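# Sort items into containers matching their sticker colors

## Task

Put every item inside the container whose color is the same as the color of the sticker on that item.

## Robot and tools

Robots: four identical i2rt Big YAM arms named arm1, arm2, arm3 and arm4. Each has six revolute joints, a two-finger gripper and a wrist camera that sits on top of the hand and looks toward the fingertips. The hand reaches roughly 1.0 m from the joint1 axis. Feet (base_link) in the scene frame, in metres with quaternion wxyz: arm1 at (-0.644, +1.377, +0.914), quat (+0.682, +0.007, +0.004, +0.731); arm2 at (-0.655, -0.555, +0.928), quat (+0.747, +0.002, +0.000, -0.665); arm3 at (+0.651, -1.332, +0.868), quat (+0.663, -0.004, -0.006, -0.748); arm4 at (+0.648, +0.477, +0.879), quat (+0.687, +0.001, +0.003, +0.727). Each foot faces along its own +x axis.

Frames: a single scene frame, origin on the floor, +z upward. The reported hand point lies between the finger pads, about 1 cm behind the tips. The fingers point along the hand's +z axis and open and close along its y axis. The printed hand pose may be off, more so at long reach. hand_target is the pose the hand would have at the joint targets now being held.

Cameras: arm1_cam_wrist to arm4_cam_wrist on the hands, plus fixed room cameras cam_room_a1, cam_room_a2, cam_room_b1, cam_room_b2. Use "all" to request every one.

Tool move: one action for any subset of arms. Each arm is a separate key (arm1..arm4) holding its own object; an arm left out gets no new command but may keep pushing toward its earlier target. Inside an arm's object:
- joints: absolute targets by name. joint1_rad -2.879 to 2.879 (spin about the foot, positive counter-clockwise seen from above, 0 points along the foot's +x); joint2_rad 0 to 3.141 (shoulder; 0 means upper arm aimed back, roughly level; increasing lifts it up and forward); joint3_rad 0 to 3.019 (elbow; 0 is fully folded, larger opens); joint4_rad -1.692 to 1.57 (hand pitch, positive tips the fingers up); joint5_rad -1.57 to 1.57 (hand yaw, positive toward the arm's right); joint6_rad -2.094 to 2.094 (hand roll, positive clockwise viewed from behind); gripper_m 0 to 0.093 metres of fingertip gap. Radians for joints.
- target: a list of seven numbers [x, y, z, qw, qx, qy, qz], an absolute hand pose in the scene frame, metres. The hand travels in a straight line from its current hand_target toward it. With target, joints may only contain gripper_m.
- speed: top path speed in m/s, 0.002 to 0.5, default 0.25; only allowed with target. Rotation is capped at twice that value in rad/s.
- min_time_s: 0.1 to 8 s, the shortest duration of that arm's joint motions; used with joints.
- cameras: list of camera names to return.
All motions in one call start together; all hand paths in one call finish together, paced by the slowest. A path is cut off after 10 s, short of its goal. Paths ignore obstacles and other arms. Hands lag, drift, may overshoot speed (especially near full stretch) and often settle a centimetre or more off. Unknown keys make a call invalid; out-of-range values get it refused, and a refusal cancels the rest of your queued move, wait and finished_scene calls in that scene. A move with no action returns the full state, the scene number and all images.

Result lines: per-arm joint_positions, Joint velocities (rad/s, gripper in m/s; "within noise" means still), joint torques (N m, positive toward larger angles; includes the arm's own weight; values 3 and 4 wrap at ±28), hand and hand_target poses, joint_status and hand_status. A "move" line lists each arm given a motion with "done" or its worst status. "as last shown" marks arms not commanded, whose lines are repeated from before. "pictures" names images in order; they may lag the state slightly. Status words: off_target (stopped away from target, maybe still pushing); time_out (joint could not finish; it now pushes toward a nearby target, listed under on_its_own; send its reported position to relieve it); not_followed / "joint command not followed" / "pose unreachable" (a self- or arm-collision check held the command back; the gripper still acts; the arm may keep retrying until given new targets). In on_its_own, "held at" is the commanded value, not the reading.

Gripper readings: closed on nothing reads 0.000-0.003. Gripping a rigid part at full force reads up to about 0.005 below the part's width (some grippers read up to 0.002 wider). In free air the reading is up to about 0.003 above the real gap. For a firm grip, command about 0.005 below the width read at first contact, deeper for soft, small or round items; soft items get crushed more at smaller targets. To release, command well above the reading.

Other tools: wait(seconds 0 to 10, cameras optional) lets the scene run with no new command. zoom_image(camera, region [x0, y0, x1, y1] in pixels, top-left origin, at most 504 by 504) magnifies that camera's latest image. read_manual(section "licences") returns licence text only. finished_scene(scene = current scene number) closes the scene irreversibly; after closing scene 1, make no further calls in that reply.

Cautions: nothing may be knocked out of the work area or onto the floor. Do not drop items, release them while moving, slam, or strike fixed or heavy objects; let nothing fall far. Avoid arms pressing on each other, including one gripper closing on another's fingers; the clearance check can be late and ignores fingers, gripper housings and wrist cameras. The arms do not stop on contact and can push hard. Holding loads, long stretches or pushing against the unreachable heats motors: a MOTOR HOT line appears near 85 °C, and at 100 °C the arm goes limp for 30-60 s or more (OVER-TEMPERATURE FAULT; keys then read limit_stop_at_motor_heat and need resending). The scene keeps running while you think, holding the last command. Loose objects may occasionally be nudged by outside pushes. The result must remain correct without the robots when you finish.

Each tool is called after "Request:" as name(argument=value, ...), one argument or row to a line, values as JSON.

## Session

Request:
move(
  cameras=["all"],
)

Request:
zoom_image(
  camera="cam_room_b2",
  region=[230, 290, 400, 410],
)

Request:
zoom_image(
  camera="cam_room_b1",
  region=[130, 310, 300, 410],
)

Scene clock: 0.00 s.
Joint torques (N m): no reading
Motor temperatures (°C): arm1=[20 23 26 23 21 21 21] | arm2=[23 24 25 22 22 20 23] | arm3=[24 23 24 23 24 23 23] | arm4=[22 21 23 22 24 21 24]
Heat: arm1: hottest joint3_rad 26 °C; arm2: hottest joint3_rad 25 °C; arm3: hottest joint1_rad 24 °C; arm4: hottest joint5_rad 24 °C.
Joint velocities: within noise
arm1.joint_positions: joint1_rad=+0.263 joint2_rad=+0.618 joint3_rad=+1.332 joint4_rad=-1.526 joint5_rad=+0.156 joint6_rad=+0.460 gripper_m=+0.09396
arm1.joint_status: not commanded
arm1.hand: x=-0.6788 y=+1.5838 z=+1.3925 quat_wxyz=(-0.203, +0.587, -0.716, -0.320) (m; scene frame)
arm1.hand_target: x=-0.6782 y=+1.5828 z=+1.4055 quat_wxyz=(-0.208, +0.582, -0.712, -0.334) (m; scene frame)
arm1.hand_status: not commanded
arm2.joint_positions: joint1_rad=+0.198 joint2_rad=+0.629 joint3_rad=+1.395 joint4_rad=-1.573 joint5_rad=-0.167 joint6_rad=+0.724 gripper_m=+0.09396
arm2.joint_status: not commanded
arm2.hand: x=-0.5668 y=-0.7391 z=+1.4233 quat_wxyz=(-0.378, -0.757, -0.533, +0.021) (m; scene frame)
arm2.hand_target: x=-0.5674 y=-0.7376 z=+1.4323 quat_wxyz=(-0.388, -0.753, -0.531, +0.025) (m; scene frame)
arm2.hand_status: not commanded
arm3.joint_positions: joint1_rad=-0.202 joint2_rad=+0.637 joint3_rad=+1.395 joint4_rad=-1.253 joint5_rad=-0.141 joint6_rad=+0.009 gripper_m=+0.09396
arm3.joint_status: not commanded
arm3.hand: x=+0.5932 y=-1.5705 z=+1.4269 quat_wxyz=(-0.354, -0.674, -0.524, +0.381) (m; scene frame)
arm3.hand_target: x=+0.5940 y=-1.5678 z=+1.4382 quat_wxyz=(-0.361, -0.668, -0.521, +0.391) (m; scene frame)
arm3.hand_status: not commanded
arm4.joint_positions: joint1_rad=+0.128 joint2_rad=+0.641 joint3_rad=+1.438 joint4_rad=-1.415 joint5_rad=-0.180 joint6_rad=-0.624 gripper_m=+0.09396
arm4.joint_status: not commanded
arm4.hand: x=+0.5789 y=+0.6954 z=+1.4214 quat_wxyz=(-0.341, +0.837, -0.292, -0.314) (m; scene frame)
arm4.hand_target: x=+0.5794 y=+0.6929 z=+1.4323 quat_wxyz=(-0.351, +0.831, -0.289, -0.319) (m; scene frame)
arm4.hand_status: not commanded
pictures: arm1_cam_wrist, arm2_cam_wrist, arm3_cam_wrist, arm4_cam_wrist, cam_room_a1, cam_room_a2, cam_room_b1, cam_room_b2
Images, in order (width x height): arm1_cam_wrist 672x504, arm2_cam_wrist 672x504, arm3_cam_wrist 672x504, arm4_cam_wrist 672x504, cam_room_a1 672x504, cam_room_a2 672x504, cam_room_b1 672x504, cam_room_b2 672x504.

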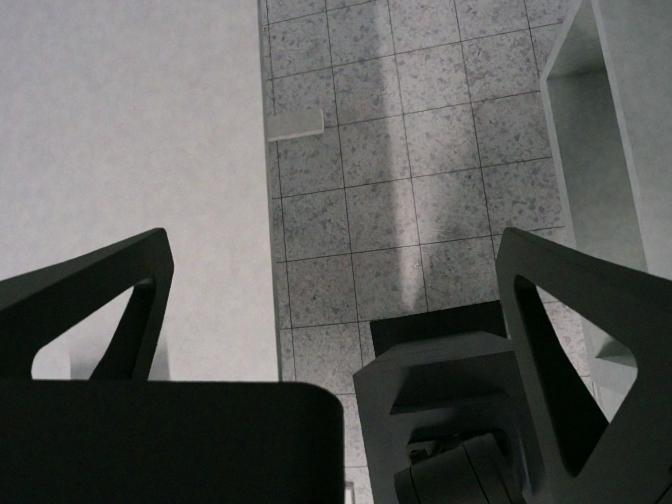

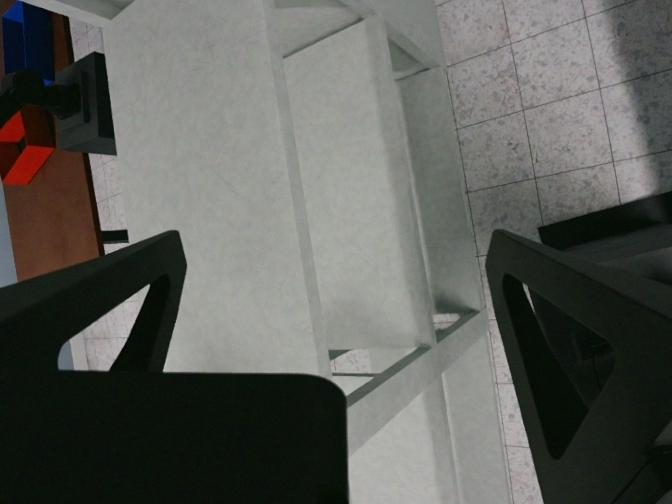

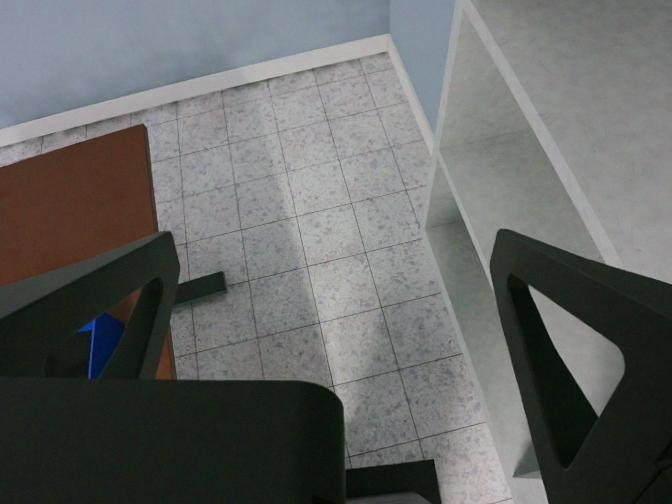

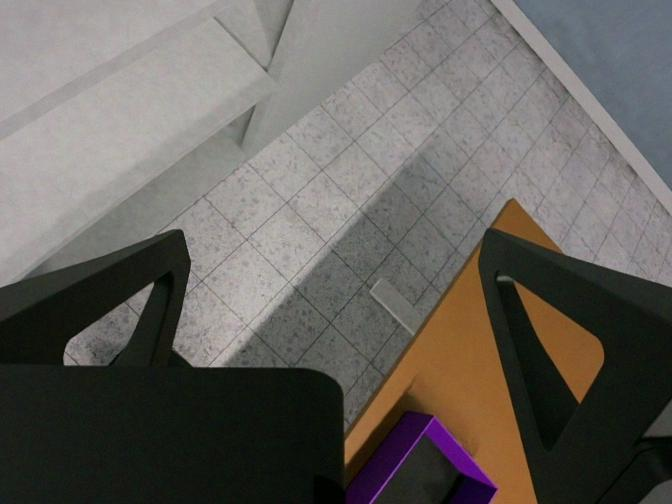

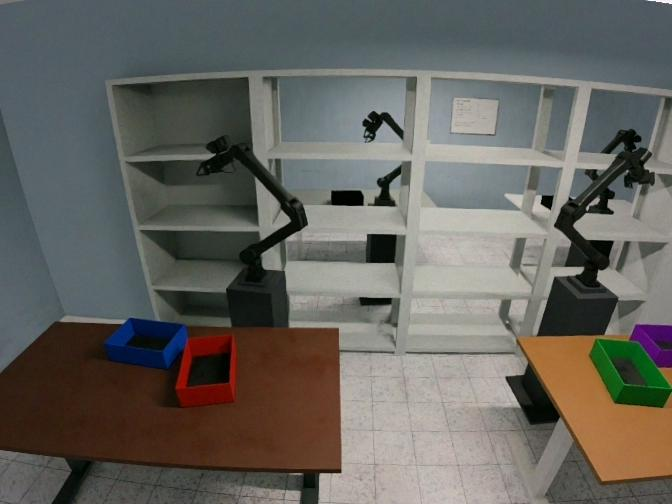

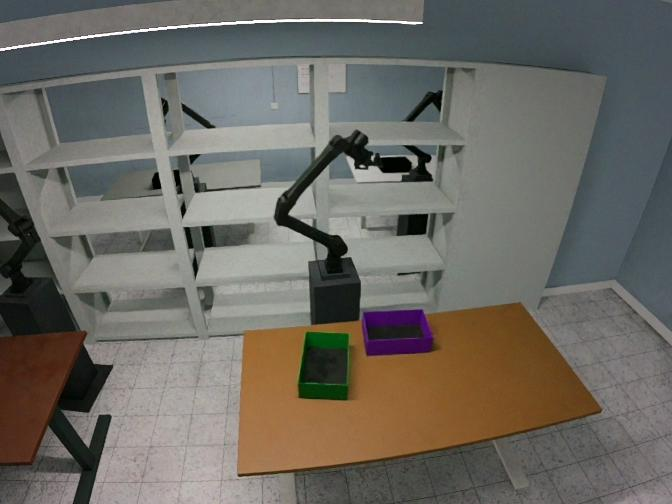

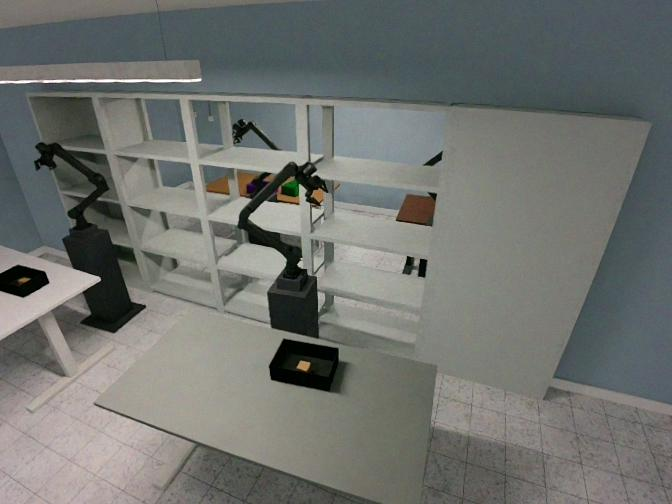

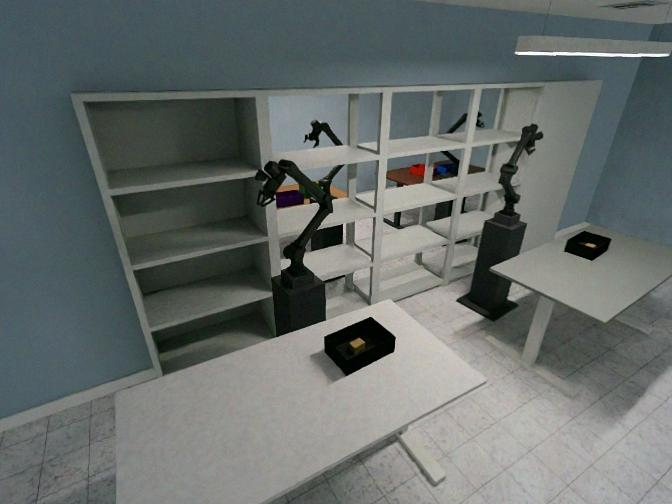

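Scaled by 2.965.

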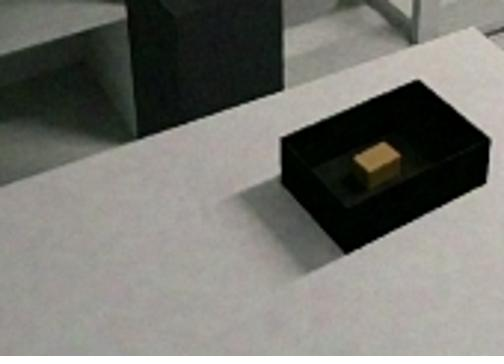

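Scaled by 2.965.

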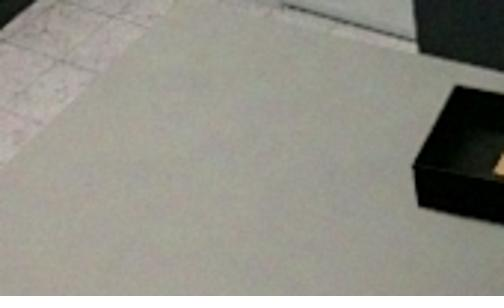

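Request:
move(
  arm1={"joints":{"joint1_rad":1.6,"joint2_rad":1.2,"joint3_rad":1.35,"joint4_rad":-1.5,"joint5_rad":0,"joint6_rad":0},"min_time_s":2},
  arm2={"joints":{"joint1_rad":-1.6,"joint2_rad":1.2,"joint3_rad":1.35,"joint4_rad":-1.5,"joint5_rad":0,"joint6_rad":0},"min_time_s":2.3},
  cameras=["arm1_cam_wrist","arm2_cam_wrist"],
)

Scene clock: 10.63 s.
Joint torques (N m): arm1=[-1.55 -5.71 12.46 1.18 0.03 -0.04] | arm2=[1.14 -8.7 10.13 1.76 0.06 -0.06] | arm3=[1.2 1.38 9.7 1.94 -0.04 -0.06] | arm4=[0.79 1.79 8.68 1.33 -0.02 0.08]
Motor temperatures (°C): arm1=[20 23 28 23 21 21 21] | arm2=[23 24 26 22 22 20 23] | arm3=[24 23 24 23 24 23 23] | arm4=[22 21 25 22 24 21 24]
Heat: arm1: hottest joint3_rad 28 °C; arm2: hottest joint3_rad 26 °C; arm3: hottest joint1_rad 24 °C; arm4: hottest joint3_rad 25 °C.
move: arm1 done; arm2 done
Joint velocities: within noise
arm1.joint_positions: joint1_rad=+1.601 joint2_rad=+1.201 joint3_rad=+1.332 joint4_rad=-1.513 joint5_rad=+0.000 joint6_rad=+0.008 gripper_m=+0.09398
arm1.joint_status: all done
arm1.hand: x=-1.0106 y=+1.3401 z=+1.2344 quat_wxyz=(+0.003, +0.994, +0.045, -0.102) (m; scene frame)
arm1.hand_target: x=-1.0167 y=+1.3398 z=+1.2431 quat_wxyz=(+0.004, +0.992, +0.049, -0.118) (m; scene frame)
arm1.hand_status: not commanded
arm2.joint_positions: joint1_rad=-1.604 joint2_rad=+1.190 joint3_rad=+1.360 joint4_rad=-1.515 joint5_rad=-0.002 joint6_rad=+0.015 gripper_m=+0.09397
arm2.joint_status: all done
arm2.hand: x=-1.0306 y=-0.5877 z=+1.2575 quat_wxyz=(-0.005, -0.993, -0.034, +0.111) (m; scene frame)
arm2.hand_target: x=-1.0341 y=-0.5892 z=+1.2505 quat_wxyz=(-0.003, -0.993, -0.044, +0.109) (m; scene frame)
arm2.hand_status: not commanded
arm3, arm4: as last shown
pictures: arm1_cam_wrist, arm2_cam_wrist
Images, in order (width x height): arm1_cam_wrist 672x504, arm2_cam_wrist 672x504.

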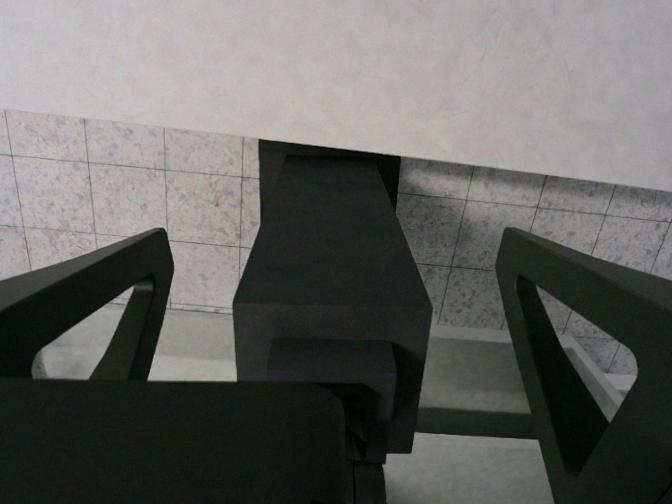

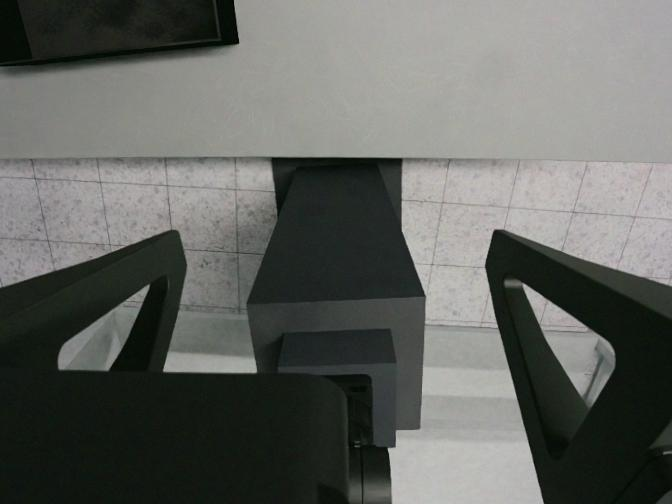

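Request:
move(
  arm1={"joints":{"joint1_rad":1.95,"joint4_rad":-1.15},"min_time_s":1.0},
  arm2={"joints":{"joint1_rad":-1.13,"joint4_rad":-1.3},"min_time_s":1.0},
  cameras=["arm1_cam_wrist","arm2_cam_wrist"],
)

Scene clock: 25.73 s.
Joint torques (N m): arm1=[-2.08 -6.59 13.01 1.88 0.09 -0.05] | arm2=[0.38 -9.35 10.51 2.3 0.07 -0.07] | arm3=[1.38 1.49 9.68 1.96 -0.03 -0.06] | arm4=[0.79 1.44 8.59 1.44 -0.02 0.05]
Motor temperatures (°C): arm1=[20 23 30 23 21 21 21] | arm2=[23 24 28 22 22 20 23] | arm3=[24 23 25 23 24 23 23] | arm4=[22 21 28 22 24 21 24]
Heat: arm1: hottest joint3_rad 30 °C; arm2: hottest joint3_rad 28 °C; arm3: hottest joint3_rad 25 °C; arm4: hottest joint3_rad 28 °C.
move: arm1 done; arm2 done
Joint velocities: within noise
arm1.joint_positions: joint1_rad=+1.949 joint2_rad=+1.201 joint3_rad=+1.332 joint4_rad=-1.167 joint5_rad=+0.000 joint6_rad=+0.007 gripper_m=+0.09398
arm1.joint_status: all done
arm1.hand: x=-1.0473 y=+1.1807 z=+1.2648 quat_wxyz=(+0.057, +0.939, +0.211, -0.265) (m; scene frame)
arm1.hand_target: x=-1.0525 y=+1.1778 z=+1.2765 quat_wxyz=(+0.060, +0.934, +0.214, -0.282) (m; scene frame)
arm1.hand_status: not commanded
arm2.joint_positions: joint1_rad=-1.125 joint2_rad=+1.190 joint3_rad=+1.360 joint4_rad=-1.317 joint5_rad=-0.002 joint6_rad=+0.014 gripper_m=+0.09397
arm2.joint_status: all done
arm2.hand: x=-1.0132 y=-0.7818 z=+1.2725 quat_wxyz=(-0.059, -0.941, -0.266, +0.200) (m; scene frame)
arm2.hand_target: x=-1.0182 y=-0.7819 z=+1.2655 quat_wxyz=(-0.056, -0.940, -0.269, +0.200) (m; scene frame)
arm2.hand_status: not commanded
arm3, arm4: as last shown
pictures: arm1_cam_wrist, arm2_cam_wrist
Images, in order (width x height): arm1_cam_wrist 672x504, arm2_cam_wrist 672x504.

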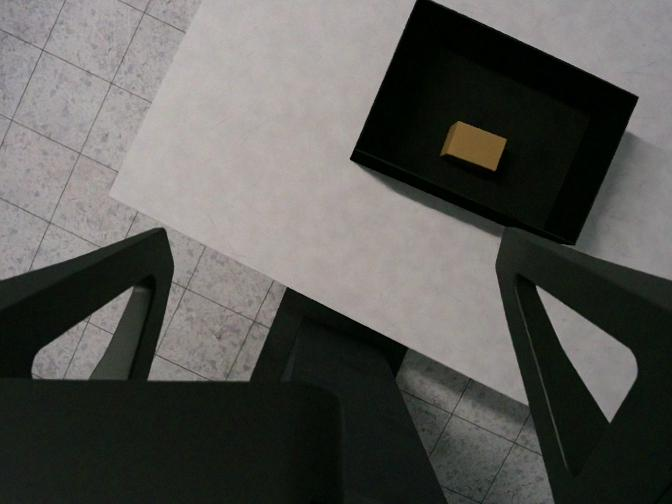

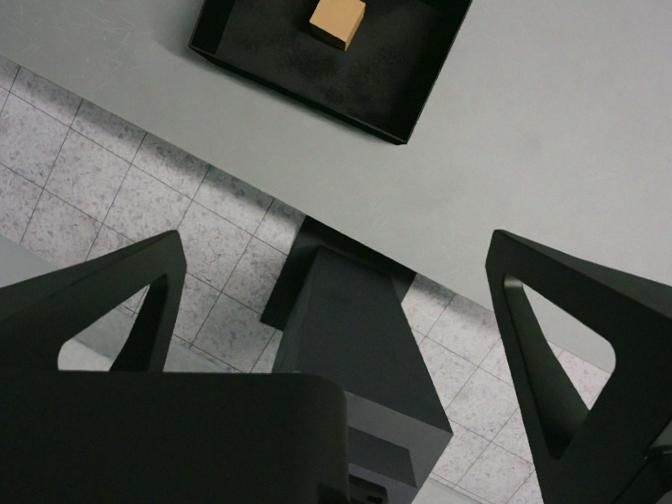

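Request:
move(
  arm1={"target":[-1.2,1.317,1.0,-0.0057,-0.994,-0.0651,0.087],"speed":0.3},
  arm2={"target":[-1.17,-0.883,1.0,-0.0242,-0.957,-0.2767,0.0836],"speed":0.3},
  cameras=["arm1_cam_wrist","arm2_cam_wrist"],
)

Scene clock: 44.40 s.
Joint torques (N m): arm1=[-2.02 -14.39 14.3 0.94 0.03 0.04] | arm2=[1.2 -19.08 14.37 1.29 0.03 -0.03] | arm3=[1.2 1.32 9.72 1.95 -0.03 -0.06] | arm4=[0.97 1.67 8.73 1.36 0 0.08]
Motor temperatures (°C): arm1=[20 23 32 23 21 21 21] | arm2=[23 24 30 22 22 20 23] | arm3=[24 23 26 23 24 23 23] | arm4=[22 21 29 22 24 21 24]
Heat: arm1: hottest joint3_rad 32 °C; arm2: hottest joint3_rad 30 °C; arm3: hottest joint3_rad 26 °C; arm4: hottest joint3_rad 29 °C.
move: arm1 off_target; arm2 off_target
Joint velocities: within noise
arm1.joint_positions: joint1_rad=+1.608 joint2_rad=+1.810 joint3_rad=+1.310 joint4_rad=-0.986 joint5_rad=-0.009 joint6_rad=-0.023 gripper_m=+0.09398
arm1.joint_status: not commanded
arm1.hand: x=-1.1734 y=+1.3197 z=+0.9740 quat_wxyz=(+0.004, +0.997, +0.065, -0.050) (m; scene frame)
arm1.hand_target: x=-1.1983 y=+1.3172 z=+1.0007 quat_wxyz=(+0.006, +0.994, +0.065, -0.087) (m; scene frame)
arm1.hand_status: off_target (0.037 m and 4.3 deg from the pose sent, 0.335 m and 27.8 deg at the start)
arm2.joint_positions: joint1_rad=-1.125 joint2_rad=+1.897 joint3_rad=+1.464 joint4_rad=-1.007 joint5_rad=-0.002 joint6_rad=+0.014 gripper_m=+0.09397
arm2.joint_status: not commanded
arm2.hand: x=-1.1513 y=-0.8683 z=+0.9876 quat_wxyz=(-0.018, -0.961, -0.271, +0.061) (m; scene frame)
arm2.hand_target: x=-1.1689 y=-0.8824 z=+1.0006 quat_wxyz=(-0.024, -0.957, -0.277, +0.084) (m; scene frame)
arm2.hand_status: off_target (0.027 m and 2.8 deg from the pose sent, 0.330 m and 14.1 deg at the start)
arm3, arm4: as last shown
pictures: arm1_cam_wrist, arm2_cam_wrist
Images, in order (width x height): arm1_cam_wrist 672x504, arm2_cam_wrist 672x504.

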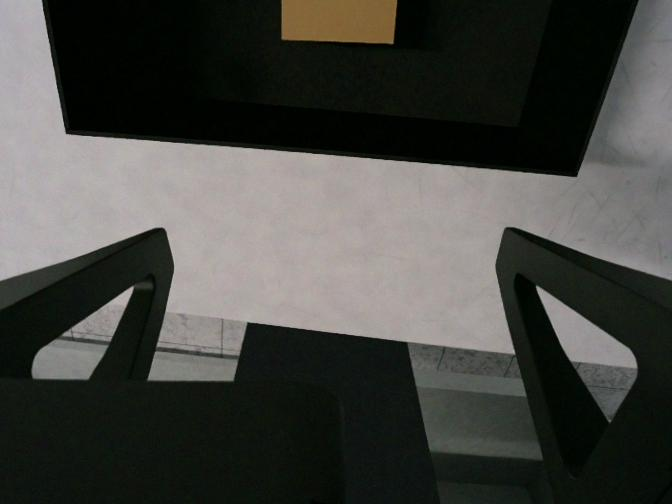

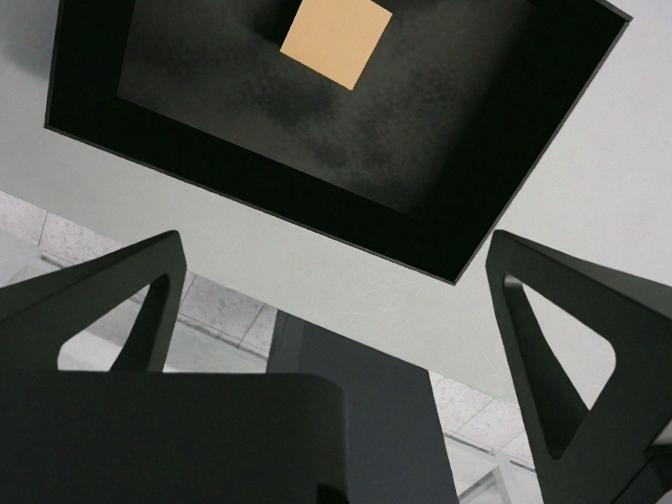

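Request:
move(
  arm1={"target":[-1.25,1.312,0.885,-0.0057,-0.994,-0.0651,0.087],"speed":0.25},
  arm2={"target":[-1.2,-0.9,0.875,-0.0027,-0.997,-0.0392,0.07],"speed":0.25},
  cameras=["arm1_cam_wrist","arm2_cam_wrist"],
)

Scene clock: 60.47 s.
Joint torques (N m): arm1=[-1.26 -15.27 13.3 1.1 0.08 0.02] | arm2=[1.49 -20.25 13.15 1.26 0.27 0.2] | arm3=[1.38 1.44 9.68 1.95 -0.04 -0.06] | arm4=[0.62 1.61 8.7 1.51 -0.05 0.08]
Motor temperatures (°C): arm1=[20 24 33 23 21 21 21] | arm2=[23 25 32 22 22 20 23] | arm3=[24 23 26 23 24 23 23] | arm4=[22 21 31 22 24 21 24]
Heat: arm1: hottest joint3_rad 33 °C; arm2: hottest joint3_rad 32 °C; arm3: hottest joint3_rad 26 °C; arm4: hottest joint3_rad 31 °C.
move: arm1 off_target; arm2 off_target
Joint velocities: within noise
arm1.joint_positions: joint1_rad=+1.608 joint2_rad=+2.053 joint3_rad=+1.380 joint4_rad=-0.793 joint5_rad=-0.009 joint6_rad=-0.023 gripper_m=+0.09398
arm1.joint_status: not commanded
arm1.hand: x=-1.2232 y=+1.3148 z=+0.8725 quat_wxyz=(+0.005, +0.996, +0.065, -0.060) (m; scene frame)
arm1.hand_target: x=-1.2489 y=+1.3121 z=+0.8860 quat_wxyz=(+0.006, +0.994, +0.065, -0.087) (m; scene frame)
arm1.hand_status: off_target (0.030 m and 3.1 deg from the pose sent, 0.118 m and 4.3 deg at the start)
arm2.joint_positions: joint1_rad=-1.115 joint2_rad=+2.145 joint3_rad=+1.546 joint4_rad=-0.875 joint5_rad=+0.062 joint6_rad=+0.485 gripper_m=+0.09397
arm2.joint_status: not commanded
arm2.hand: x=-1.1853 y=-0.8841 z=+0.8756 quat_wxyz=(+0.004, -0.998, -0.043, +0.056) (m; scene frame)
arm2.hand_target: x=-1.1991 y=-0.8997 z=+0.8755 quat_wxyz=(-0.003, -0.997, -0.039, +0.070) (m; scene frame)
arm2.hand_status: off_target (0.022 m and 1.8 deg from the pose sent, 0.127 m and 27.0 deg at the start)
arm3, arm4: as last shown
pictures: arm1_cam_wrist, arm2_cam_wrist
Images, in order (width x height): arm1_cam_wrist 672x504, arm2_cam_wrist 672x504.

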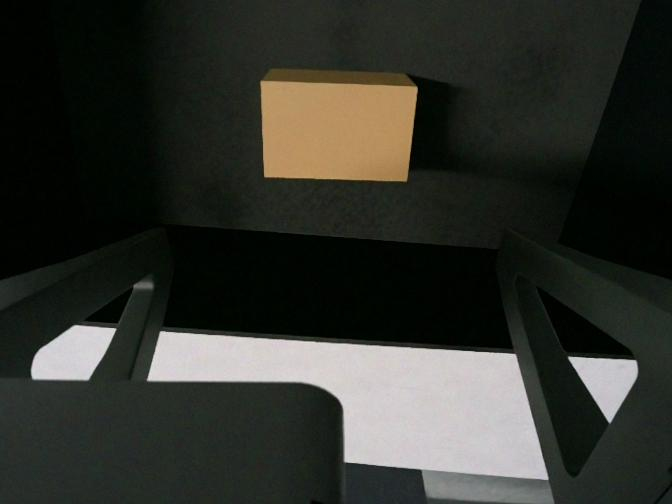

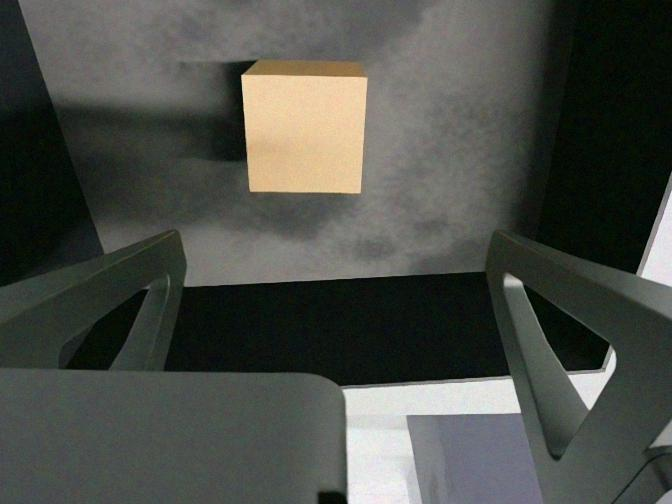

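Request:
move(
  arm1={"target":[-1.258,1.312,0.81,-0.0057,-0.994,-0.0651,0.087],"speed":0.2},
  arm2={"target":[-1.204,-0.914,0.802,-0.0027,-0.997,-0.0392,0.07],"speed":0.2},
  cameras=["arm1_cam_wrist","arm2_cam_wrist"],
)

Scene clock: 67.40 s.
Joint torques (N m): arm1=[-1.73 -18.14 11.47 1.09 0.02 -0.01] | arm2=[1.26 -22.07 11.99 1.39 0.27 0.21] | arm3=[1.2 1.49 9.72 1.95 -0.03 -0.07] | arm4=[0.44 1.32 8.85 1.39 -0.03 0.06]
Motor temperatures (°C): arm1=[20 24 33 23 21 21 21] | arm2=[23 25 32 22 22 20 23] | arm3=[24 23 27 23 24 23 23] | arm4=[22 21 31 22 24 21 24]
Heat: arm1: hottest joint3_rad 33 °C; arm2: hottest joint3_rad 32 °C; arm3: hottest joint3_rad 27 °C; arm4: hottest joint3_rad 31 °C.
move: arm1 off_target; arm2 off_target
Joint velocities: within noise
arm1.joint_positions: joint1_rad=+1.608 joint2_rad=+2.208 joint3_rad=+1.392 joint4_rad=-0.660 joint5_rad=-0.009 joint6_rad=-0.023 gripper_m=+0.09398
arm1.joint_status: not commanded
arm1.hand: x=-1.2290 y=+1.3146 z=+0.7922 quat_wxyz=(+0.005, +0.996, +0.065, -0.055) (m; scene frame)
arm1.hand_target: x=-1.2566 y=+1.3122 z=+0.8109 quat_wxyz=(+0.006, +0.994, +0.065, -0.087) (m; scene frame)
arm1.hand_status: off_target (0.034 m and 3.7 deg from the pose sent, 0.072 m and 3.2 deg at the start)
arm2.joint_positions: joint1_rad=-1.096 joint2_rad=+2.297 joint3_rad=+1.586 joint4_rad=-0.775 joint5_rad=+0.064 joint6_rad=+0.500 gripper_m=+0.09397
arm2.joint_status: not commanded
arm2.hand: x=-1.1877 y=-0.8989 z=+0.7983 quat_wxyz=(+0.007, -0.998, -0.044, +0.051) (m; scene frame)
arm2.hand_target: x=-1.2031 y=-0.9136 z=+0.8026 quat_wxyz=(-0.003, -0.997, -0.039, +0.070) (m; scene frame)
arm2.hand_status: off_target (0.023 m and 2.5 deg from the pose sent, 0.082 m and 1.8 deg at the start)
arm3, arm4: as last shown
pictures: arm1_cam_wrist, arm2_cam_wrist
Images, in order (width x height): arm1_cam_wrist 672x504, arm2_cam_wrist 672x504.

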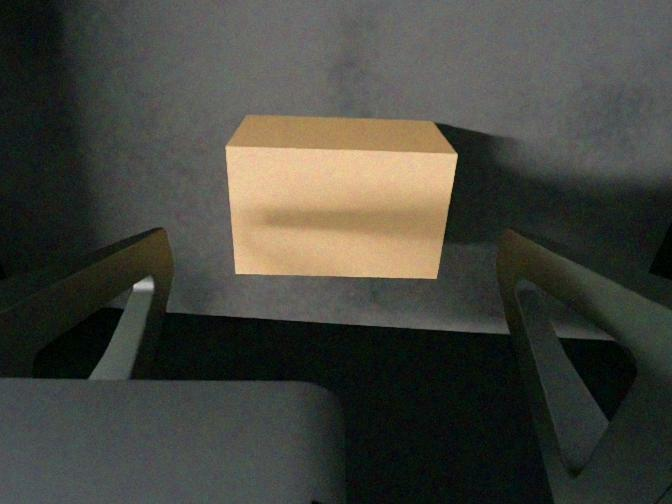

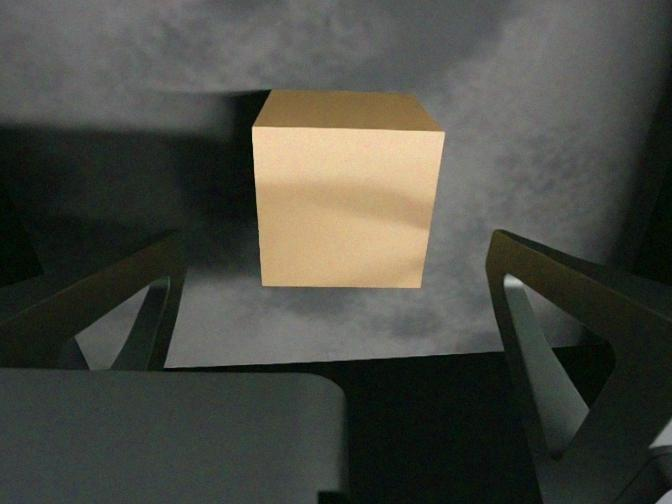

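Request:
move(
  arm1={"target":[-1.258,1.3125,0.772,-0.0057,-0.994,-0.0651,0.087],"speed":0.15},
  arm2={"target":[-1.204,-0.912,0.758,-0.0027,-0.997,-0.0392,0.07],"speed":0.15},
  cameras=["arm1_cam_wrist","arm2_cam_wrist"],
)

Scene clock: 74.27 s.
Joint torques (N m): arm1=[-1.61 -16.03 10.86 1.02 0.01 -0.02] | arm2=[1.26 -21.71 11.56 1.43 0.26 0.19] | arm3=[1.32 1.49 9.69 1.94 -0.03 -0.06] | arm4=[0.67 1.2 8.7 1.22 -0.03 0.09]
Motor temperatures (°C): arm1=[20 24 33 23 21 21 21] | arm2=[23 26 31 22 22 20 23] | arm3=[24 23 27 23 24 23 23] | arm4=[22 21 31 22 24 21 24]
Heat: arm1: hottest joint3_rad 33 °C; arm2: hottest joint3_rad 31 °C; arm3: hottest joint3_rad 27 °C; arm4: hottest joint3_rad 31 °C.
move: arm1 off_target; arm2 off_target
Joint velocities: within noise
arm1.joint_positions: joint1_rad=+1.608 joint2_rad=+2.264 joint3_rad=+1.398 joint4_rad=-0.593 joint5_rad=-0.009 joint6_rad=-0.023 gripper_m=+0.09398
arm1.joint_status: not commanded
arm1.hand: x=-1.2337 y=+1.3142 z=+0.7638 quat_wxyz=(+0.005, +0.996, +0.065, -0.063) (m; scene frame)
arm1.hand_target: x=-1.2570 y=+1.3126 z=+0.7728 quat_wxyz=(+0.006, +0.994, +0.065, -0.087) (m; scene frame)
arm1.hand_status: off_target (0.026 m and 2.8 deg from the pose sent, 0.035 m and 3.7 deg at the start)
arm2.joint_positions: joint1_rad=-1.096 joint2_rad=+2.363 joint3_rad=+1.591 joint4_rad=-0.706 joint5_rad=+0.064 joint6_rad=+0.500 gripper_m=+0.09397
arm2.joint_status: not commanded
arm2.hand: x=-1.1891 y=-0.8998 z=+0.7610 quat_wxyz=(+0.005, -0.997, -0.044, +0.055) (m; scene frame)
arm2.hand_target: x=-1.2032 y=-0.9116 z=+0.7586 quat_wxyz=(-0.003, -0.997, -0.039, +0.070) (m; scene frame)
arm2.hand_status: off_target (0.019 m and 1.9 deg from the pose sent, 0.045 m and 2.5 deg at the start)
arm3, arm4: as last shown
pictures: arm1_cam_wrist, arm2_cam_wrist
Images, in order (width x height): arm1_cam_wrist 672x504, arm2_cam_wrist 672x504.

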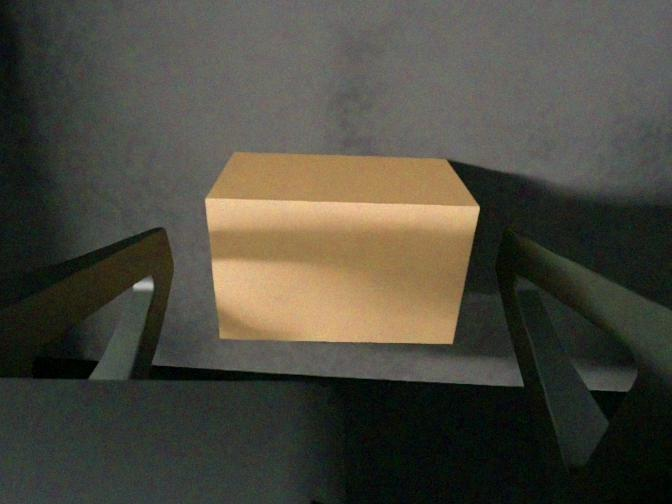

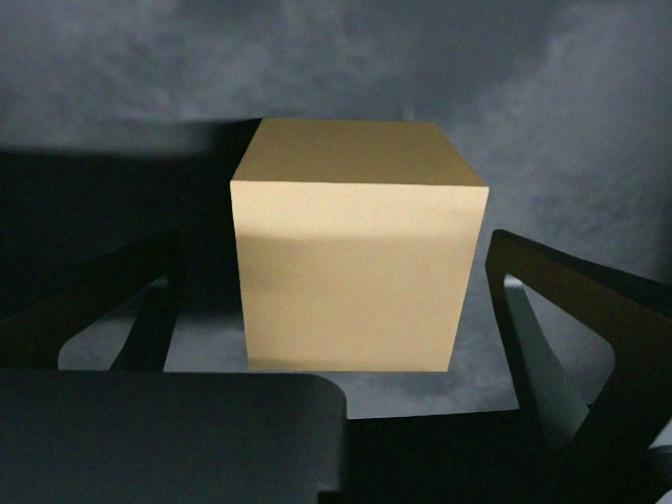

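Request:
move(
  arm1={"target":[-1.258,1.3125,0.764,-0.0057,-0.994,-0.0651,0.087],"speed":0.15},
  arm2={"target":[-1.204,-0.896,0.749,-0.0027,-0.997,-0.0392,0.07],"speed":0.15},
)

Request:
move(
  arm1={"joints":{"gripper_m":0.058}},
  arm2={"joints":{"gripper_m":0.04}},
  cameras=["arm1_cam_wrist","arm2_cam_wrist"],
)

Scene clock: 80.50 s.
Joint torques (N m): arm1=[-1.85 -15.85 11.12 1.07 0.06 0.03] | arm2=[0.09 -21.66 8.98 1.52 0.15 -0.02] | arm3=[1.32 1.55 9.72 1.95 -0.03 -0.06] | arm4=[1.08 1.9 8.65 1.28 -0.01 0.1]
Motor temperatures (°C): arm1=[20 25 32 23 21 21 21] | arm2=[23 26 31 22 22 20 23] | arm3=[24 23 27 23 24 23 23] | arm4=[22 21 32 22 24 21 24]
Heat: arm1: hottest joint3_rad 32 °C; arm2: hottest joint3_rad 31 °C; arm3: hottest joint3_rad 27 °C; arm4: hottest joint3_rad 32 °C.
move: arm1 off_target; arm2 off_target
Joint velocities: within noise
arm1.joint_positions: joint1_rad=+1.608 joint2_rad=+2.269 joint3_rad=+1.398 joint4_rad=-0.580 joint5_rad=-0.009 joint6_rad=-0.023 gripper_m=+0.09398
arm1.joint_status: not commanded
arm1.hand: x=-1.2358 y=+1.3140 z=+0.7618 quat_wxyz=(+0.005, +0.996, +0.065, -0.068) (m; scene frame)
arm1.hand_target: x=-1.2571 y=+1.3126 z=+0.7647 quat_wxyz=(+0.006, +0.994, +0.065, -0.087) (m; scene frame)
arm1.hand_status: off_target (0.022 m and 2.2 deg from the pose sent, 0.024 m and 2.7 deg at the start)
arm2.joint_positions: joint1_rad=-1.106 joint2_rad=+2.363 joint3_rad=+1.591 joint4_rad=-0.672 joint5_rad=+0.064 joint6_rad=+0.500 gripper_m=+0.09397
arm2.joint_status: not commanded
arm2.hand: x=-1.1994 y=-0.8989 z=+0.7619 quat_wxyz=(-0.004, -0.997, -0.039, +0.070) (m; scene frame)
arm2.hand_target: x=-1.2036 y=-0.8957 z=+0.7492 quat_wxyz=(-0.003, -0.997, -0.039, +0.070) (m; scene frame)
arm2.hand_status: off_target (0.014 m and 0.1 deg from the pose sent, 0.019 m and 1.9 deg at the start)
arm3, arm4: as last shown
pictures: none

Scene clock: 81.10 s.
Joint torques (N m): arm1=[-2.43 -16.03 11 1.17 0.05 0.03] | arm2=[0.26 -21.6 8.99 1.51 0.14 -0.02] | arm3=[1.38 1.61 9.74 1.94 -0.04 -0.06] | arm4=[0.97 1.73 8.65 1.37 -0.02 0.07]
Motor temperatures (°C): arm1=[20 25 32 23 21 21 21] | arm2=[23 26 31 22 22 20 23] | arm3=[24 23 27 23 24 23 23] | arm4=[22 21 32 22 24 21 24]
Heat: arm1: hottest joint3_rad 32 °C; arm2: hottest joint3_rad 31 °C; arm3: hottest joint3_rad 27 °C; arm4: hottest joint3_rad 32 °C.
move: arm1 off_target; arm2 off_target
Joint velocities: within noise
arm1.joint_positions: joint1_rad=+1.608 joint2_rad=+2.269 joint3_rad=+1.398 joint4_rad=-0.579 joint5_rad=-0.009 joint6_rad=-0.023 gripper_m=+0.06805
arm1.joint_status: gripper_m off_target (ended at +0.06808, target +0.05800)
arm1.hand: x=-1.2359 y=+1.3140 z=+0.7618 quat_wxyz=(+0.005, +0.996, +0.065, -0.068) (m; scene frame)
arm1.hand_target: x=-1.2571 y=+1.3126 z=+0.7647 quat_wxyz=(+0.006, +0.994, +0.065, -0.087) (m; scene frame)
arm1.hand_status: not commanded
arm2.joint_positions: joint1_rad=-1.106 joint2_rad=+2.363 joint3_rad=+1.591 joint4_rad=-0.672 joint5_rad=+0.064 joint6_rad=+0.500 gripper_m=+0.05326
arm2.joint_status: gripper_m off_target (ended at +0.05328, target +0.04000)
arm2.hand: x=-1.1995 y=-0.8990 z=+0.7619 quat_wxyz=(-0.004, -0.997, -0.038, +0.070) (m; scene frame)
arm2.hand_target: x=-1.2036 y=-0.8957 z=+0.7492 quat_wxyz=(-0.003, -0.997, -0.039, +0.070) (m; scene frame)
arm2.hand_status: not commanded
arm3.joint_positions: joint1_rad=-0.202 joint2_rad=+0.637 joint3_rad=+1.395 joint4_rad=-1.253 joint5_rad=-0.141 joint6_rad=+0.009 gripper_m=+0.09396
arm3.joint_status: not commanded
arm3.hand: x=+0.5932 y=-1.5705 z=+1.4269 quat_wxyz=(-0.354, -0.674, -0.524, +0.381) (m; scene frame)
arm3.hand_target: x=+0.5940 y=-1.5678 z=+1.4382 quat_wxyz=(-0.361, -0.668, -0.521, +0.391) (m; scene frame)
arm3.hand_status: not commanded
arm4.joint_positions: joint1_rad=+0.128 joint2_rad=+0.641 joint3_rad=+1.438 joint4_rad=-1.415 joint5_rad=-0.180 joint6_rad=-0.624 gripper_m=+0.09396
arm4.joint_status: not commanded
arm4.hand: x=+0.5789 y=+0.6954 z=+1.4214 quat_wxyz=(-0.341, +0.837, -0.292, -0.314) (m; scene frame)
arm4.hand_target: x=+0.5794 y=+0.6929 z=+1.4323 quat_wxyz=(-0.351, +0.831, -0.289, -0.319) (m; scene frame)
arm4.hand_status: not commanded
pictures: arm1_cam_wrist, arm2_cam_wrist
Images, in order (width x height): arm1_cam_wrist 672x504, arm2_cam_wrist 672x504.

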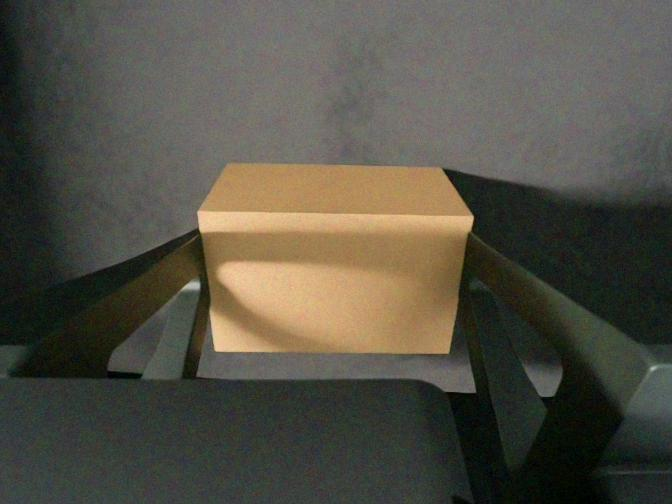

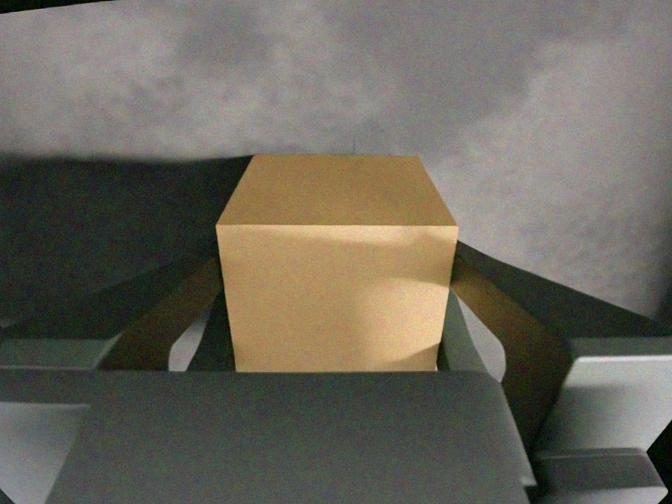

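Request:
move(
  arm1={"target":[-1.21,1.317,0.96,-0.0057,-0.994,-0.0651,0.087],"speed":0.25},
  arm2={"target":[-1.18,-0.887,0.96,-0.0027,-0.997,-0.0392,0.07],"speed":0.25},
)

Request:
move(
  arm1={"joints":{"joint2_rad":0.8,"joint3_rad":0.95,"joint4_rad":-1.65,"joint5_rad":0,"joint6_rad":0},"min_time_s":2},
  arm2={"joints":{"joint2_rad":0.8,"joint3_rad":0.95,"joint4_rad":-1.65,"joint5_rad":0,"joint6_rad":0},"min_time_s":2},
  cameras=["cam_room_b1","cam_room_b2","cam_room_a1","cam_room_a2","arm1_cam_wrist","arm2_cam_wrist"],
)

Request:
zoom_image(
  camera="cam_room_b1",
  region=[200, 180, 360, 300],
)

Request:
zoom_image(
  camera="cam_room_b2",
  region=[230, 150, 390, 270],
)

Request:
zoom_image(
  camera="cam_room_b2",
  region=[450, 110, 610, 230],
)

Request:
zoom_image(
  camera="cam_room_b1",
  region=[0, 120, 160, 240],
)

Scene clock: 95.97 s.
Joint torques (N m): arm1=[-1.79 -15.15 9.59 0.4 0.05 -0.01] | arm2=[0.79 -21.77 10.99 0.44 0.2 0.07] | arm3=[1.44 1.44 9.7 1.96 -0.03 -0.06] | arm4=[0.79 1.55 8.75 1.37 -0.01 0.06]
Motor temperatures (°C): arm1=[20 25 32 23 21 21 22] | arm2=[23 27 30 22 22 20 23] | arm3=[24 23 27 23 24 23 23] | arm4=[22 21 32 22 24 21 24]
Heat: arm1: hottest joint3_rad 32 °C; arm2: hottest joint3_rad 30 °C; arm3: hottest joint3_rad 27 °C; arm4: hottest joint3_rad 32 °C.
move: arm1 done; arm2 done
Joint velocities: within noise
arm1.joint_positions: joint1_rad=+1.608 joint2_rad=+1.881 joint3_rad=+1.351 joint4_rad=-0.883 joint5_rad=-0.009 joint6_rad=-0.023 gripper_m=+0.06805
arm1.joint_status: not commanded
arm1.hand: x=-1.2105 y=+1.3159 z=+0.9549 quat_wxyz=(+0.006, +0.994, +0.065, -0.086) (m; scene frame)
arm1.hand_target: x=-1.2100 y=+1.3170 z=+0.9600 quat_wxyz=(+0.006, +0.994, +0.065, -0.087) (m; scene frame)
arm1.hand_status: done (0.005 m and 0.1 deg from the pose sent, 0.200 m and 2.2 deg at the start)
arm2.joint_positions: joint1_rad=-1.106 joint2_rad=+2.012 joint3_rad=+1.551 joint4_rad=-0.987 joint5_rad=+0.064 joint6_rad=+0.500 gripper_m=+0.05326
arm2.joint_status: not commanded
arm2.hand: x=-1.1774 y=-0.8849 z=+0.9545 quat_wxyz=(-0.003, -0.997, -0.039, +0.068) (m; scene frame)
arm2.hand_target: x=-1.1800 y=-0.8869 z=+0.9600 quat_wxyz=(-0.003, -0.997, -0.039, +0.070) (m; scene frame)
arm2.hand_status: done (0.006 m and 0.2 deg from the pose sent, 0.199 m and 0.2 deg at the start)
arm3, arm4: as last shown
pictures: none

Scene clock: 98.53 s.
Joint torques (N m): arm1=[-2.02 0.91 10.62 0.17 0.15 0.15] | arm2=[0.91 -2.78 9.72 0.51 -0.19 -0.06] | arm3=[1.14 1.61 9.69 1.92 -0.05 -0.06] | arm4=[0.91 1.44 8.77 1.4 -0.01 0.1]
Motor temperatures (°C): arm1=[20 25 32 23 21 21 22] | arm2=[23 27 30 22 22 20 23] | arm3=[24 23 27 23 24 23 23] | arm4=[22 21 32 22 24 21 24]
Heat: arm1: hottest joint3_rad 32 °C; arm2: hottest joint3_rad 30 °C; arm3: hottest joint3_rad 27 °C; arm4: hottest joint3_rad 32 °C.
move: arm1 done; arm2 done
Joint velocities: within noise
arm1.joint_positions: joint1_rad=+1.608 joint2_rad=+0.796 joint3_rad=+0.948 joint4_rad=-1.642 joint5_rad=-0.002 joint6_rad=-0.008 gripper_m=+0.06805
arm1.joint_status: all done
arm1.hand: x=-0.8414 y=+1.3553 z=+1.1764 quat_wxyz=(+0.001, +0.997, +0.057, -0.048) (m; scene frame)
arm1.hand_target: x=-0.8405 y=+1.3561 z=+1.1763 quat_wxyz=(+0.000, +0.998, +0.052, -0.043) (m; scene frame)
arm1.hand_status: not commanded
arm2.joint_positions: joint1_rad=-1.106 joint2_rad=+0.795 joint3_rad=+0.962 joint4_rad=-1.641 joint5_rad=+0.004 joint6_rad=+0.015 gripper_m=+0.05327
arm2.joint_status: all done
arm2.hand: x=-0.8281 y=-0.6682 z=+1.1927 quat_wxyz=(-0.011, -0.959, -0.279, +0.046) (m; scene frame)
arm2.hand_target: x=-0.8244 y=-0.6668 z=+1.1867 quat_wxyz=(-0.009, -0.957, -0.287, +0.033) (m; scene frame)
arm2.hand_status: not commanded
arm3, arm4: as last shown
pictures: arm1_cam_wrist, arm2_cam_wrist, cam_room_a1, cam_room_a2, cam_room_b1, cam_room_b2
Images, in order (width x height): arm1_cam_wrist 672x504, arm2_cam_wrist 672x504, cam_room_a1 672x504, cam_room_a2 672x504, cam_room_b1 672x504, cam_room_b2 672x504.

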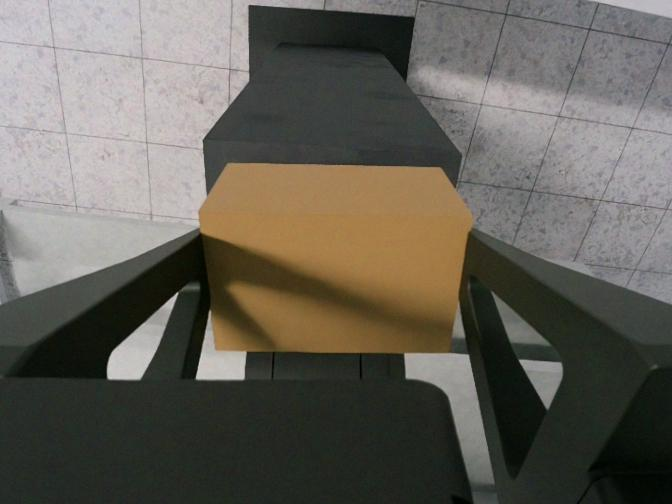

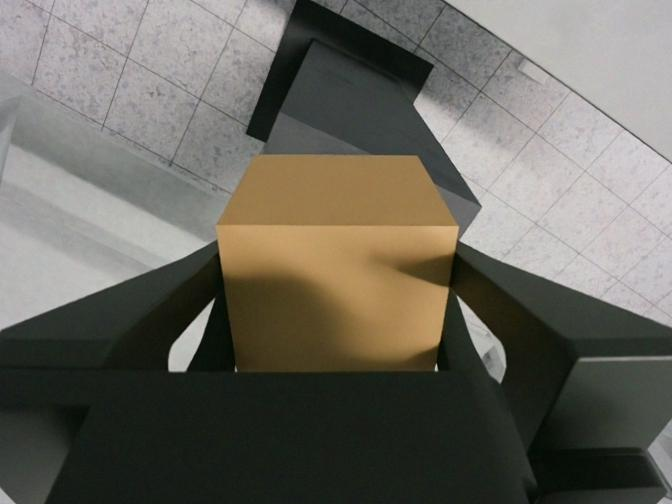

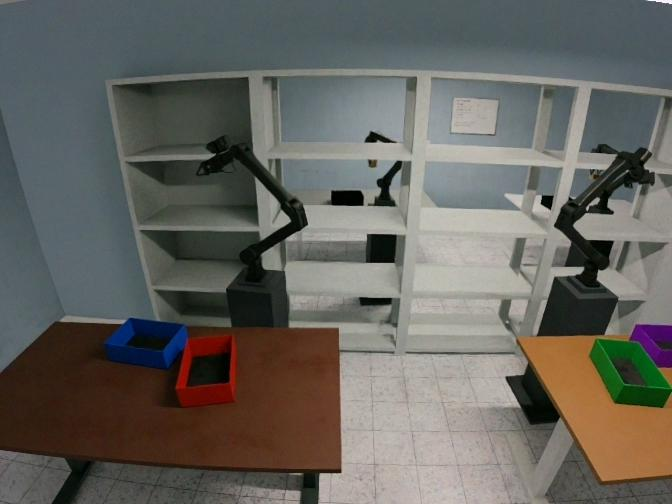

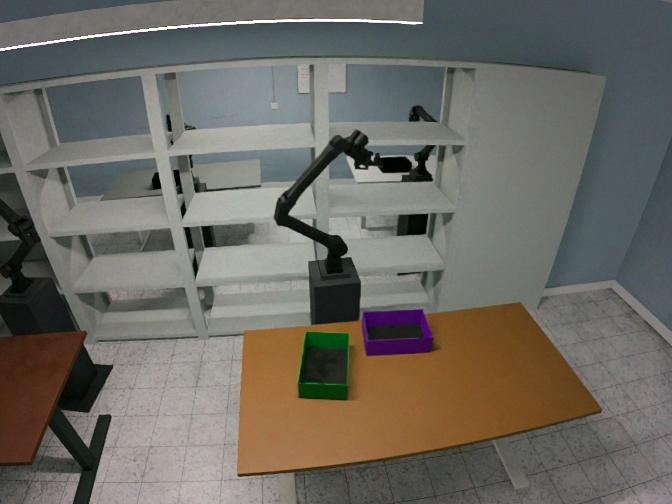

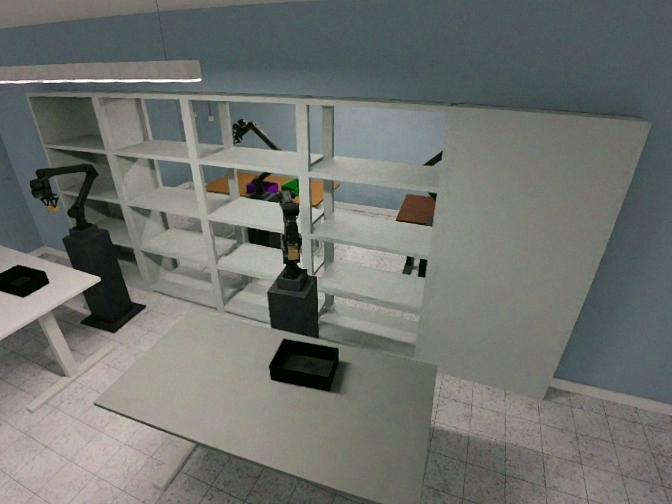

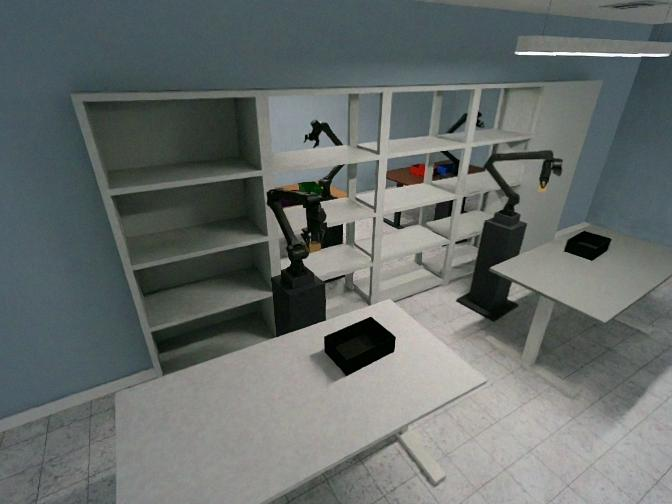

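Scaled by 3.150.

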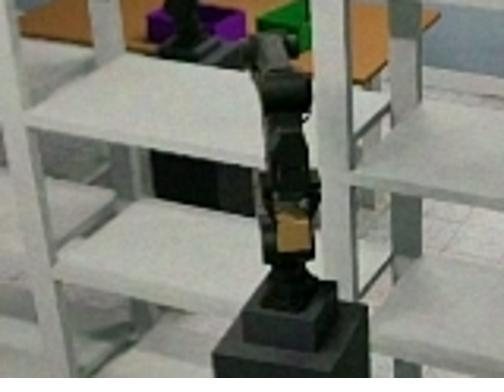

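Scaled by 3.150.

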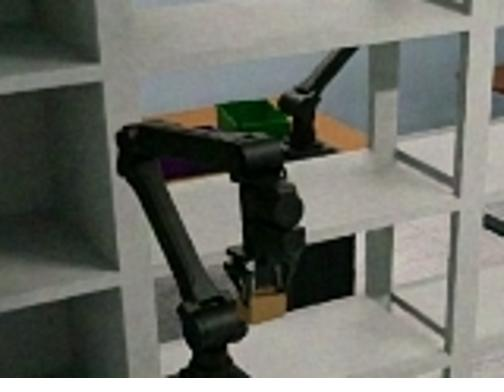

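Scaled by 3.150.

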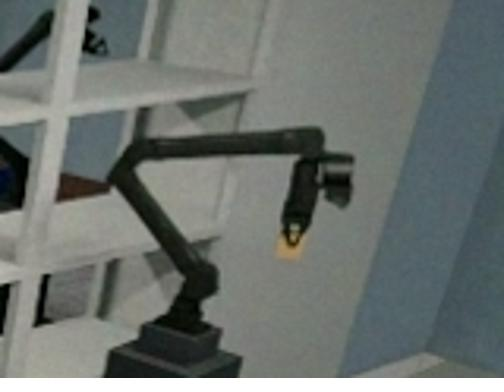

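Scaled by 3.150.

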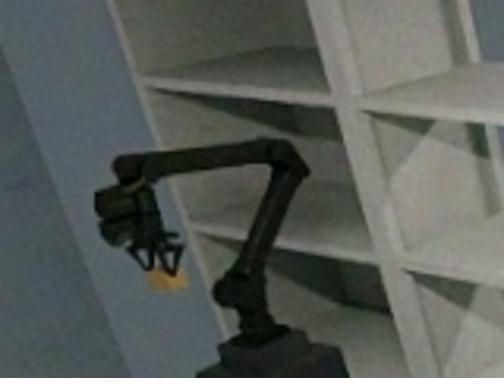

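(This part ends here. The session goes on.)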